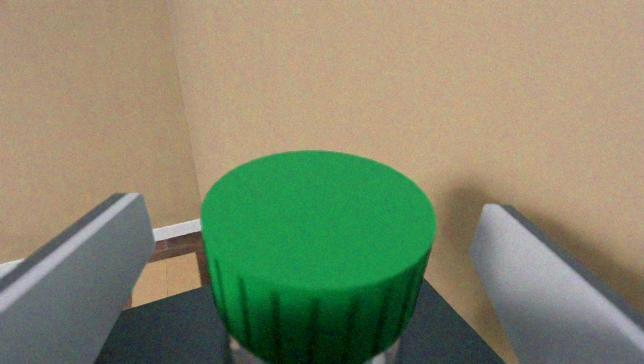

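{"method": "move", "body": {
  "target": {"side": "right", "x": 0.326, "y": 0.2, "z": 1.475, "quat_wxyz": [0.1649, -0.1649, -0.6876, 0.6876]},
  "cameras": ["right_wrist_camera"]
}}

{"method": "move", "body": {
  "joints": {"torso_yaw_rad": 0.0},
  "min_time_s": 2.4
}}

{"method": "move", "body": {
  "target": {"side": "right", "x": 0.195, "y": -0.43, "z": 1.37, "quat_wxyz": [0.52134, -0.47772, -0.47772, 0.52134]}
}}

{"method": "move", "body": {
  "target": {"side": "right", "x": 0.205, "y": -0.435, "z": 1.275, "quat_wxyz": [0.52134, -0.47772, -0.47772, 0.52134]},
  "cameras": ["right_wrist_camera", "head_camera"]
}}

Scene clock: 136.83 s.
Joint torques (N m): left_arm=[-11.46 12.87 0.17 -2.82 -0.02 -2.14 0.47] | right_arm=[-12.51 -14.02 -1.69 -1.53 0.24 -2.05 0.13]
External joint torques (N m): left_arm=[-0.66 0.47 -0.98 -0.06 -0.04 -0.11 0.45] | right_arm=[0.85 -0.72 0.45 0.72 -0.02 -0.09 0.14]
Wrist force (N): left_arm=[0.9 -4.5 1.1] | right_arm=[2.8 5.1 1.2]
Wrist torque (N m): left_arm=[0.12 0.11 -0.09] | right_arm=[-0.27 0.03 -0.07]
Wrist force, peak (N): left_arm=[0.8 -4.8 0.9] | right_arm=[2.6 5.7 1.7]
move: done
base_odometry: x=+3.345 y=+0.522 heading=+0.197
lidar_m: 0.46 0.50 0.69 1.28 2.07 3.03 5.37 3.02 2.46 1.75 0.67 0.49
base_status: not commanded
joint_positions: torso_squat_rad=+0.350 torso_shift_rad=+0.000 torso_pitch_rad=+0.000 torso_yaw_rad=+1.100 left_shoulder_pitch_rad=-0.448 left_shoulder_roll_rad=+0.595 left_shoulder_yaw_rad=+0.899 left_elbow_rad=-2.375 left_forearm_roll_rad=+0.879 left_wrist_pitch_rad=+1.542 left_hand_roll_rad=-1.581 left_gripper_m=+0.100 right_shoulder_pitch_rad=-0.684 right_shoulder_roll_rad=-0.827 right_shoulder_yaw_rad=-0.687 right_elbow_rad=-2.149 right_forearm_roll_rad=-0.799 right_wrist_pitch_rad=+1.531 right_hand_roll_rad=+1.444 right_gripper_m=+0.100 head_pan_rad=+0.000 head_tilt_rad=+0.250
joint_status: all done
wheel_motors_off: 0
motor_effort: left_wheel=+2(2) right_wheel=-2(4)
contact_limits: left_gripper_m 450 mA; right_gripper_m 450 mA
chest: x=-0.2280 y=-0.0002 z=+1.2475 quat_wxyz=(+0.853, +0.000, +0.000, +0.523) (m; base frame)
left_hand: x=-0.4172 y=+0.5319 z=+1.4002 quat_wxyz=(+0.688, +0.688, -0.164, -0.164) (m; base frame)
right_hand: x=+0.3262 y=+0.2003 z=+1.4750 quat_wxyz=(+0.165, -0.165, -0.688, +0.688) (m; base frame)
right_hand_status: reached (checked arc, planned for 0.8 s): 0 mm and 0.0 deg off.
pictures: right_wrist_camera
camera_calibration:
right_wrist_camera: T_world_to_cam=[[0.882089, -0.46822, 0.0518663, -0.27525], [-0.192627, -0.458971, -0.867318, 1.46112], [0.429901, 0.755061, -0.495045, 0.510916], [0, 0, 0, 1]] pos_world=[0.304603, 0.15596, 1.53446]

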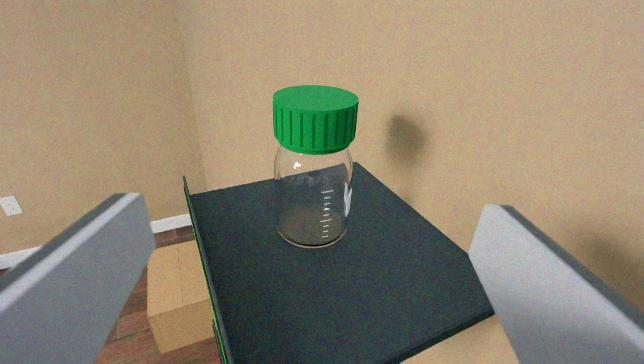

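Scene clock: 139.53 s.
Joint torques (N m): left_arm=[-11.31 12.89 0.48 -2.8 -0.27 -2.13 0.52] | right_arm=[-12.63 -14.6 -1.56 -2.06 0.17 -1.99 0.24]
External joint torques (N m): left_arm=[-0.52 0.49 -0.68 -0.03 -0.29 -0.1 0.5] | right_arm=[0.72 -1.27 0.6 0.19 -0.09 -0.04 0.25]
Wrist force (N): left_arm=[0.7 -4.1 1.2] | right_arm=[3.2 5.2 0.0]
Wrist torque (N m): left_arm=[0.08 0.09 -0.09] | right_arm=[-0.34 0.12 -0.05]
Wrist force, peak (N): left_arm=[1.3 -4.6 0.9] | right_arm=[3.3 5.2 1.7]
move: done
base_odometry: x=+3.345 y=+0.522 heading=+0.197
lidar_m: 0.47 0.49 0.70 1.28 2.07 3.02 5.37 3.02 2.47 1.75 0.67 0.50
base_status: not commanded
joint_positions: torso_squat_rad=+0.350 torso_shift_rad=+0.000 torso_pitch_rad=+0.000 torso_yaw_rad=+0.000 left_shoulder_pitch_rad=-0.448 left_shoulder_roll_rad=+0.595 left_shoulder_yaw_rad=+0.899 left_elbow_rad=-2.375 left_forearm_roll_rad=+0.879 left_wrist_pitch_rad=+1.542 left_hand_roll_rad=-1.581 left_gripper_m=+0.100 right_shoulder_pitch_rad=-0.684 right_shoulder_roll_rad=-0.827 right_shoulder_yaw_rad=-0.687 right_elbow_rad=-2.149 right_forearm_roll_rad=-0.799 right_wrist_pitch_rad=+1.531 right_hand_roll_rad=+1.444 right_gripper_m=+0.100 head_pan_rad=+0.000 head_tilt_rad=+0.250
joint_status: all done
wheel_motors_off: 0
motor_effort: left_wheel=+3(3) right_wheel=-4(4)
contact_limits: left_gripper_m 450 mA; right_gripper_m 450 mA
chest: x=-0.2280 y=-0.0002 z=+1.2475 quat_wxyz=(+1.000, +0.000, +0.000, +0.000) (m; base frame)
left_hand: x=+0.1606 y=+0.4097 z=+1.4001 quat_wxyz=(+0.500, +0.501, -0.499, -0.500) (m; base frame)
right_hand: x=+0.2022 y=-0.4033 z=+1.4746 quat_wxyz=(+0.500, -0.500, -0.500, +0.500) (m; base frame)
pictures: none

Scene clock: 140.53 s.
Joint torques (N m): left_arm=[-11.42 12.56 0.4 -2.81 -0.05 -2.12 0.42] | right_arm=[-11.69 -15.63 -2.58 -4.48 -0.25 -1.99 -0.13]
External joint torques (N m): left_arm=[-0.62 0.16 -0.76 -0.04 -0.07 -0.09 0.41] | right_arm=[-0.13 -1.79 -0.6 -0.25 -0.18 -0.01 -0.13]
Wrist force (N): left_arm=[0.9 -4.6 1.0] | right_arm=[1.9 4.5 -0.1]
Wrist torque (N m): left_arm=[0.12 0.11 -0.09] | right_arm=[-0.24 -0.04 -0.31]
Wrist force, peak (N): left_arm=[0.6 -4.5 1.6] | right_arm=[2.8 6.8 -0.3]
move: done
base_odometry: x=+3.345 y=+0.522 heading=+0.197
lidar_m: 0.47 0.49 0.69 1.28 2.07 3.03 5.37 3.02 2.46 1.76 0.68 0.49
base_status: not commanded
joint_positions: torso_squat_rad=+0.350 torso_shift_rad=+0.000 torso_pitch_rad=+0.000 torso_yaw_rad=+0.000 left_shoulder_pitch_rad=-0.448 left_shoulder_roll_rad=+0.595 left_shoulder_yaw_rad=+0.899 left_elbow_rad=-2.375 left_forearm_roll_rad=+0.879 left_wrist_pitch_rad=+1.542 left_hand_roll_rad=-1.581 left_gripper_m=+0.100 right_shoulder_pitch_rad=-0.406 right_shoulder_roll_rad=-0.631 right_shoulder_yaw_rad=-0.821 right_elbow_rad=-2.223 right_forearm_roll_rad=-0.862 right_wrist_pitch_rad=+1.454 right_hand_roll_rad=+1.630 right_gripper_m=+0.100 head_pan_rad=+0.000 head_tilt_rad=+0.250
joint_status: all done
wheel_motors_off: 0
motor_effort: left_wheel=+3(3) right_wheel=-2(4)
contact_limits: left_gripper_m 450 mA; right_gripper_m 450 mA
chest: x=-0.2280 y=-0.0003 z=+1.2475 quat_wxyz=(+1.000, +0.000, +0.000, +0.000) (m; base frame)
left_hand: x=+0.1606 y=+0.4097 z=+1.4001 quat_wxyz=(+0.500, +0.501, -0.499, -0.500) (m; base frame)
right_hand: x=+0.1950 y=-0.4301 z=+1.3699 quat_wxyz=(+0.522, -0.478, -0.477, +0.521) (m; base frame)
right_hand_status: reached (checked arc, planned for 0.6 s): 0 mm and 0.1 deg off.
pictures: none

Scene clock: 141.47 s.
Joint torques (N m): left_arm=[-11.19 12.97 0.25 -2.65 -0.15 -2.15 0.42] | right_arm=[-10.31 -14.17 -0.02 -6.47 -0.65 -1.57 -0.12]
External joint torques (N m): left_arm=[-0.39 0.57 -0.91 0.12 -0.17 -0.12 0.4] | right_arm=[0.1 -2.06 1.6 0.37 -0.15 0.31 -0.11]
Wrist force (N): left_arm=[0.7 -4.4 1.0] | right_arm=[3.4 4.4 0.5]
Wrist torque (N m): left_arm=[0.12 0.09 -0.09] | right_arm=[-0.24 0.07 -0.28]
Wrist force, peak (N): left_arm=[0.9 -4.7 1.3] | right_arm=[3.8 5.8 -0.1]
move: done
base_odometry: x=+3.345 y=+0.522 heading=+0.197
lidar_m: 0.47 0.50 0.69 1.28 2.07 3.03 5.37 3.03 2.46 1.76 0.67 0.49
base_status: not commanded
joint_positions: torso_squat_rad=+0.350 torso_shift_rad=+0.000 torso_pitch_rad=+0.000 torso_yaw_rad=+0.000 left_shoulder_pitch_rad=-0.448 left_shoulder_roll_rad=+0.595 left_shoulder_yaw_rad=+0.899 left_elbow_rad=-2.375 left_forearm_roll_rad=+0.879 left_wrist_pitch_rad=+1.542 left_hand_roll_rad=-1.581 left_gripper_m=+0.100 right_shoulder_pitch_rad=-0.215 right_shoulder_roll_rad=-0.381 right_shoulder_yaw_rad=-0.812 right_elbow_rad=-2.199 right_forearm_roll_rad=-0.870 right_wrist_pitch_rad=+1.227 right_hand_roll_rad=+1.884 right_gripper_m=+0.100 head_pan_rad=+0.000 head_tilt_rad=+0.250
joint_status: all done
wheel_motors_off: 0
motor_effort: left_wheel=+3(3) right_wheel=-3(4)
contact_limits: left_gripper_m 450 mA; right_gripper_m 450 mA
chest: x=-0.2280 y=-0.0002 z=+1.2475 quat_wxyz=(+1.000, +0.000, +0.000, +0.000) (m; base frame)
left_hand: x=+0.1605 y=+0.4097 z=+1.4001 quat_wxyz=(+0.500, +0.501, -0.499, -0.500) (m; base frame)
right_hand: x=+0.2049 y=-0.4351 z=+1.2749 quat_wxyz=(+0.522, -0.478, -0.478, +0.521) (m; base frame)
right_hand_status: reached (checked arc, planned for 0.6 s): 0 mm and 0.1 deg off.
pictures: head_camera, right_wrist_camera
camera_calibration:
head_camera: T_world_to_cam=[[-0.0302285, -0.999325, 0.0208635, -0.0320336], [-0.211871, -0.0139926, -0.977197, 1.42936], [0.97683, -0.0339596, -0.211305, 0.450102], [0, 0, 0, 1]] pos_world=[-0.137801, 0.00327391, 1.49255]
right_wrist_camera: T_world_to_cam=[[-0.0132789, -0.99855, 0.052175, -0.503082], [-0.570401, -0.0352921, -0.820608, 1.17483], [0.821259, -0.0406574, -0.569105, 0.611729], [0, 0, 0, 1]] pos_world=[0.161054, -0.436018, 1.33846]

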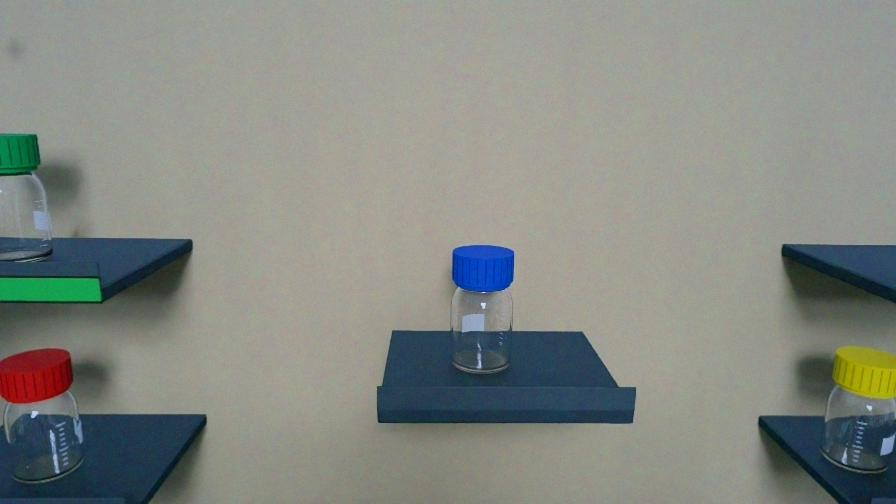

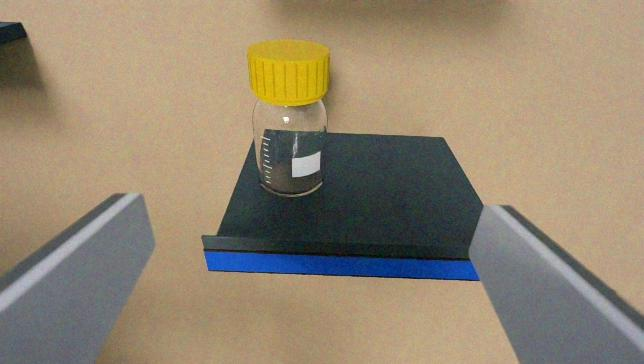

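{"method": "zoom_image", "body": {
  "camera": "right_wrist_camera",
  "region": [190, 20, 350, 290]
}}

Scaled by 1.867 from the camera's 644x364 image, which has a finer 1265x715 frame.

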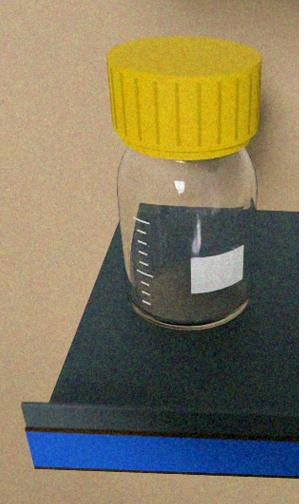

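{"method": "move", "body": {
  "target": {"side": "right", "x": 0.235, "y": -0.417, "z": 1.244, "quat_wxyz": [0.52134, -0.47772, -0.47772, 0.52134]}
}}

{"method": "move", "body": {
  "target": {"side": "right", "x": 0.305, "y": -0.417, "z": 1.241, "quat_wxyz": [0.52134, -0.47772, -0.47772, 0.52134]},
  "cameras": ["right_wrist_camera"]
}}

Scene clock: 144.57 s.
Joint torques (N m): left_arm=[-11.53 13 0.54 -2.57 -0.16 -2.15 0.53] | right_arm=[-11.36 -12.27 -0.76 -7.28 -0.56 -1.6 -0.21]
External joint torques (N m): left_arm=[-0.73 0.61 -0.62 0.2 -0.18 -0.13 0.52] | right_arm=[0.17 -1.54 0.34 0.56 0.02 0.23 -0.2]
Wrist force (N): left_arm=[0.8 -4.6 1.0] | right_arm=[2.6 5.1 0.0]
Wrist torque (N m): left_arm=[0.15 0.11 -0.09] | right_arm=[-0.33 0.02 -0.23]
Wrist force, peak (N): left_arm=[0.8 -4.7 1.2] | right_arm=[3.7 7.1 0.1]
move: done
base_odometry: x=+3.345 y=+0.522 heading=+0.197
lidar_m: 0.47 0.50 0.69 1.28 2.06 3.03 5.37 3.03 2.46 1.76 0.67 0.49
base_status: not commanded
joint_positions: torso_squat_rad=+0.350 torso_shift_rad=+0.000 torso_pitch_rad=+0.000 torso_yaw_rad=+0.000 left_shoulder_pitch_rad=-0.448 left_shoulder_roll_rad=+0.595 left_shoulder_yaw_rad=+0.899 left_elbow_rad=-2.375 left_forearm_roll_rad=+0.879 left_wrist_pitch_rad=+1.542 left_hand_roll_rad=-1.581 left_gripper_m=+0.100 right_shoulder_pitch_rad=-0.229 right_shoulder_roll_rad=-0.284 right_shoulder_yaw_rad=-0.721 right_elbow_rad=-2.135 right_forearm_roll_rad=-0.783 right_wrist_pitch_rad=+1.122 right_hand_roll_rad=+1.959 right_gripper_m=+0.100 head_pan_rad=+0.000 head_tilt_rad=+0.250
joint_status: all done
wheel_motors_off: 0
motor_effort: left_wheel=+2(3) right_wheel=-2(3)
contact_limits: left_gripper_m 450 mA; right_gripper_m 450 mA
chest: x=-0.2280 y=-0.0002 z=+1.2475 quat_wxyz=(+1.000, +0.000, +0.000, +0.000) (m; base frame)
left_hand: x=+0.1605 y=+0.4097 z=+1.4001 quat_wxyz=(+0.500, +0.501, -0.499, -0.500) (m; base frame)
right_hand: x=+0.2348 y=-0.4169 z=+1.2438 quat_wxyz=(+0.522, -0.478, -0.477, +0.522) (m; base frame)
right_hand_status: reached (checked arc, planned for 0.4 s): 0 mm and 0.0 deg off.
pictures: none

Scene clock: 145.57 s.
Joint torques (N m): left_arm=[-11.25 13.21 0.17 -2.77 -0.02 -2.18 0.53] | right_arm=[-14.4 -13.27 0.68 -8.06 -0.67 -1.52 0.01]
External joint torques (N m): left_arm=[-0.46 0.82 -0.99 0.01 -0.04 -0.15 0.52] | right_arm=[0.85 -1.89 1.29 0.61 -0.06 0.26 0.02]
Wrist force (N): left_arm=[0.8 -4.3 1.2] | right_arm=[3.7 5.1 -0.3]
Wrist torque (N m): left_arm=[0.11 0.10 -0.10] | right_arm=[-0.29 0.14 -0.27]
Wrist force, peak (N): left_arm=[0.9 -4.9 1.1] | right_arm=[3.0 6.0 -0.5]
move: done
base_odometry: x=+3.345 y=+0.522 heading=+0.197
lidar_m: 0.47 0.49 0.70 1.28 2.07 3.03 5.36 3.02 2.46 1.76 0.66 0.49
base_status: not commanded
joint_positions: torso_squat_rad=+0.350 torso_shift_rad=+0.000 torso_pitch_rad=+0.000 torso_yaw_rad=+0.000 left_shoulder_pitch_rad=-0.448 left_shoulder_roll_rad=+0.595 left_shoulder_yaw_rad=+0.899 left_elbow_rad=-2.375 left_forearm_roll_rad=+0.879 left_wrist_pitch_rad=+1.542 left_hand_roll_rad=-1.581 left_gripper_m=+0.100 right_shoulder_pitch_rad=-0.405 right_shoulder_roll_rad=-0.310 right_shoulder_yaw_rad=-0.645 right_elbow_rad=-1.863 right_forearm_roll_rad=-0.693 right_wrist_pitch_rad=+1.007 right_hand_roll_rad=+2.017 right_gripper_m=+0.100 head_pan_rad=+0.000 head_tilt_rad=+0.250
joint_status: all done
wheel_motors_off: 0
motor_effort: left_wheel=+3(3) right_wheel=-2(3)
contact_limits: left_gripper_m 450 mA; right_gripper_m 450 mA
chest: x=-0.2280 y=-0.0002 z=+1.2475 quat_wxyz=(+1.000, +0.000, +0.000, +0.000) (m; base frame)
left_hand: x=+0.1605 y=+0.4097 z=+1.4001 quat_wxyz=(+0.500, +0.501, -0.499, -0.500) (m; base frame)
right_hand: x=+0.3049 y=-0.4170 z=+1.2410 quat_wxyz=(+0.521, -0.478, -0.478, +0.521) (m; base frame)
right_hand_status: reached (checked arc, planned for 0.6 s): 0 mm and 0.0 deg off.
pictures: right_wrist_camera
camera_calibration:
right_wrist_camera: T_world_to_cam=[[-0.0124975, -0.998545, 0.0524615, -0.48248], [-0.56998, -0.0359931, -0.82087, 1.20455], [0.821563, -0.0401608, -0.568701, 0.510589], [0, 0, 0, 1]] pos_world=[0.261057, -0.417917, 1.30446]

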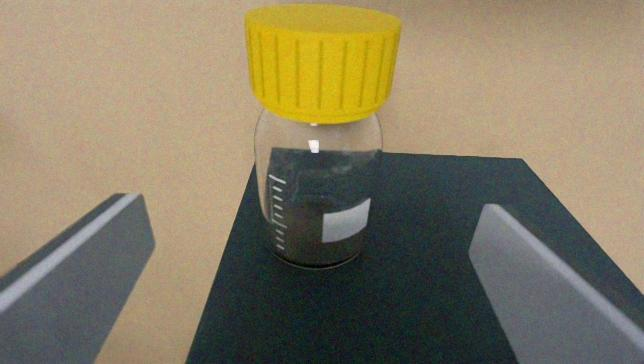

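{"method": "move", "body": {
  "target": {"side": "right", "x": 0.368, "y": -0.4185, "z": 1.238, "quat_wxyz": [0.52134, -0.47772, -0.47772, 0.52134]}
}}

{"method": "move", "body": {
  "joints": {"right_gripper_m": 0.044},
  "cameras": ["right_wrist_camera"]
}}

{"method": "move", "body": {
  "target": {"side": "right", "x": 0.366, "y": -0.4185, "z": 1.254, "quat_wxyz": [0.52134, -0.47772, -0.47772, 0.52134]},
  "cameras": ["right_wrist_camera"]
}}

Scene clock: 147.60 s.
Joint torques (N m): left_arm=[-11.2 12.54 0.17 -2.7 -0.1 -2.12 0.42] | right_arm=[-18.13 -14 1.39 -8.43 -0.39 -1.39 0.15]
External joint torques (N m): left_arm=[-0.4 0.14 -0.99 0.07 -0.12 -0.09 0.4] | right_arm=[0.41 -1.89 1.62 0.97 0.24 0.32 0.16]
Wrist force (N): left_arm=[0.8 -4.6 0.7] | right_arm=[3.1 4.6 0.1]
Wrist torque (N m): left_arm=[0.13 0.09 -0.09] | right_arm=[-0.22 0.06 -0.33]
Wrist force, peak (N): left_arm=[0.9 -4.8 1.0] | right_arm=[2.8 6.2 1.0]
move: done
base_odometry: x=+3.345 y=+0.522 heading=+0.197
lidar_m: 0.47 0.49 0.69 1.28 2.07 3.03 5.37 3.02 2.46 1.75 0.66 0.49
base_status: not commanded
joint_positions: torso_squat_rad=+0.350 torso_shift_rad=+0.000 torso_pitch_rad=+0.000 torso_yaw_rad=+0.000 left_shoulder_pitch_rad=-0.448 left_shoulder_roll_rad=+0.595 left_shoulder_yaw_rad=+0.899 left_elbow_rad=-2.375 left_forearm_roll_rad=+0.879 left_wrist_pitch_rad=+1.542 left_hand_roll_rad=-1.581 left_gripper_m=+0.100 right_shoulder_pitch_rad=-0.573 right_shoulder_roll_rad=-0.347 right_shoulder_yaw_rad=-0.606 right_elbow_rad=-1.560 right_forearm_roll_rad=-0.667 right_wrist_pitch_rad=+0.874 right_hand_roll_rad=+2.098 right_gripper_m=+0.100 head_pan_rad=+0.000 head_tilt_rad=+0.250
joint_status: all done
wheel_motors_off: 0
motor_effort: left_wheel=+3(3) right_wheel=-2(3)
contact_limits: left_gripper_m 450 mA; right_gripper_m 450 mA
chest: x=-0.2280 y=-0.0002 z=+1.2475 quat_wxyz=(+1.000, +0.000, +0.000, +0.000) (m; base frame)
left_hand: x=+0.1605 y=+0.4097 z=+1.4001 quat_wxyz=(+0.500, +0.501, -0.499, -0.500) (m; base frame)
right_hand: x=+0.3679 y=-0.4185 z=+1.2381 quat_wxyz=(+0.521, -0.478, -0.478, +0.521) (m; base frame)
right_hand_status: reached (checked arc, planned for 0.6 s): 0 mm and 0.0 deg off.
pictures: none

Scene clock: 148.73 s.
Joint torques (N m): left_arm=[-10.98 13.05 0.34 -2.82 -0.05 -2.19 0.44] | right_arm=[-17.8 -13.66 0.89 -8.62 -0.62 -1.59 -0.14]
External joint torques (N m): left_arm=[-0.19 0.66 -0.82 -0.04 -0.08 -0.16 0.43] | right_arm=[0.74 -1.55 1.12 0.78 0.01 0.12 -0.13]
Wrist force (N): left_arm=[0.9 -4.2 1.3] | right_arm=[3.3 5.5 -0.5]
Wrist torque (N m): left_arm=[0.09 0.10 -0.10] | right_arm=[-0.22 0.10 -0.32]
Wrist force, peak (N): left_arm=[1.0 -4.6 1.2] | right_arm=[2.9 5.8 -0.5]
move: off_target
base_odometry: x=+3.345 y=+0.522 heading=+0.197
lidar_m: 0.47 0.50 0.69 1.28 2.06 3.04 5.36 3.03 2.47 1.76 0.66 0.50
base_status: not commanded
joint_positions: torso_squat_rad=+0.350 torso_shift_rad=+0.000 torso_pitch_rad=+0.000 torso_yaw_rad=+0.000 left_shoulder_pitch_rad=-0.448 left_shoulder_roll_rad=+0.595 left_shoulder_yaw_rad=+0.899 left_elbow_rad=-2.375 left_forearm_roll_rad=+0.879 left_wrist_pitch_rad=+1.542 left_hand_roll_rad=-1.581 left_gripper_m=+0.100 right_shoulder_pitch_rad=-0.573 right_shoulder_roll_rad=-0.347 right_shoulder_yaw_rad=-0.606 right_elbow_rad=-1.560 right_forearm_roll_rad=-0.667 right_wrist_pitch_rad=+0.874 right_hand_roll_rad=+2.098 right_gripper_m=+0.055 head_pan_rad=+0.000 head_tilt_rad=+0.250
joint_status: right_gripper_m off_target (ended at +0.055, target +0.044)
wheel_motors_off: 0
motor_effort: left_wheel=+2(3) right_wheel=-2(3)
contact_limits: left_gripper_m 450 mA; right_gripper_m 450 mA
chest: x=-0.2280 y=-0.0002 z=+1.2475 quat_wxyz=(+1.000, +0.000, +0.000, +0.000) (m; base frame)
left_hand: x=+0.1605 y=+0.4097 z=+1.4001 quat_wxyz=(+0.500, +0.501, -0.499, -0.500) (m; base frame)
right_hand: x=+0.3679 y=-0.4185 z=+1.2381 quat_wxyz=(+0.521, -0.478, -0.478, +0.521) (m; base frame)
pictures: right_wrist_camera
camera_calibration:
right_wrist_camera: T_world_to_cam=[[-0.0127116, -0.99854, 0.0524949, -0.483013], [-0.5701, -0.0358929, -0.820791, 1.23794], [0.821477, -0.0403609, -0.568811, 0.457291], [0, 0, 0, 1]] pos_world=[0.323956, -0.419418, 1.30156]

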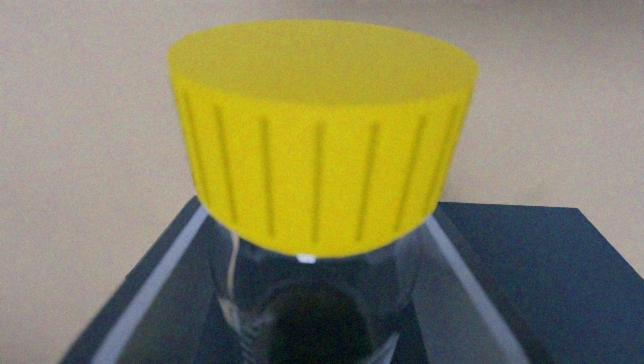

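Scene clock: 149.57 s.
Joint torques (N m): left_arm=[-11.24 12.97 0.51 -2.84 -0.16 -2.07 0.45] | right_arm=[-18.5 -13.54 0.52 -8.98 -0.66 -1.79 0.1]
External joint torques (N m): left_arm=[-0.44 0.57 -0.65 -0.07 -0.18 -0.04 0.43] | right_arm=[0.14 -1.33 0.74 0.22 -0.04 -0.05 0.11]
Wrist force (N): left_arm=[0.9 -4.5 1.0] | right_arm=[3.2 6.0 0.5]
Wrist torque (N m): left_arm=[0.13 0.11 -0.09] | right_arm=[-0.17 0.07 -0.12]
Wrist force, peak (N): left_arm=[1.2 -4.6 1.2] | right_arm=[5.0 6.4 -2.0]
move: done
base_odometry: x=+3.345 y=+0.522 heading=+0.197
lidar_m: 0.47 0.49 0.70 1.28 2.07 3.03 5.37 3.02 2.47 1.76 0.67 0.49
base_status: not commanded
joint_positions: torso_squat_rad=+0.350 torso_shift_rad=+0.000 torso_pitch_rad=+0.000 torso_yaw_rad=+0.000 left_shoulder_pitch_rad=-0.448 left_shoulder_roll_rad=+0.595 left_shoulder_yaw_rad=+0.899 left_elbow_rad=-2.375 left_forearm_roll_rad=+0.879 left_wrist_pitch_rad=+1.542 left_hand_roll_rad=-1.581 left_gripper_m=+0.100 right_shoulder_pitch_rad=-0.593 right_shoulder_roll_rad=-0.362 right_shoulder_yaw_rad=-0.609 right_elbow_rad=-1.583 right_forearm_roll_rad=-0.647 right_wrist_pitch_rad=+0.912 right_hand_roll_rad=+2.065 right_gripper_m=+0.055 head_pan_rad=+0.000 head_tilt_rad=+0.250
joint_status: all done
wheel_motors_off: 0
motor_effort: left_wheel=+2(3) right_wheel=-3(4)
contact_limits: left_gripper_m 450 mA; right_gripper_m 450 mA
chest: x=-0.2280 y=-0.0002 z=+1.2475 quat_wxyz=(+1.000, +0.000, +0.000, +0.000) (m; base frame)
left_hand: x=+0.1606 y=+0.4097 z=+1.4001 quat_wxyz=(+0.500, +0.501, -0.499, -0.500) (m; base frame)
right_hand: x=+0.3660 y=-0.4187 z=+1.2536 quat_wxyz=(+0.521, -0.478, -0.478, +0.521) (m; base frame)
right_hand_status: reached (checked arc, planned for 0.2 s): 0 mm and 0.1 deg off.
pictures: right_wrist_camera
camera_calibration:
right_wrist_camera: T_world_to_cam=[[-0.0123897, -0.998534, 0.0526964, -0.484418], [-0.568979, -0.0362965, -0.821551, 1.24999], [0.822259, -0.0401619, -0.567695, 0.466103], [0, 0, 0, 1]] pos_world=[0.32196, -0.419617, 1.31706]

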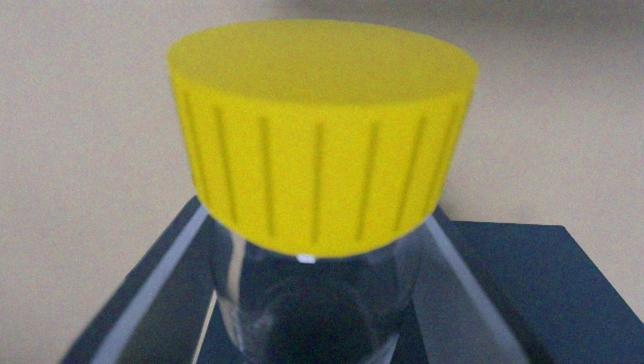

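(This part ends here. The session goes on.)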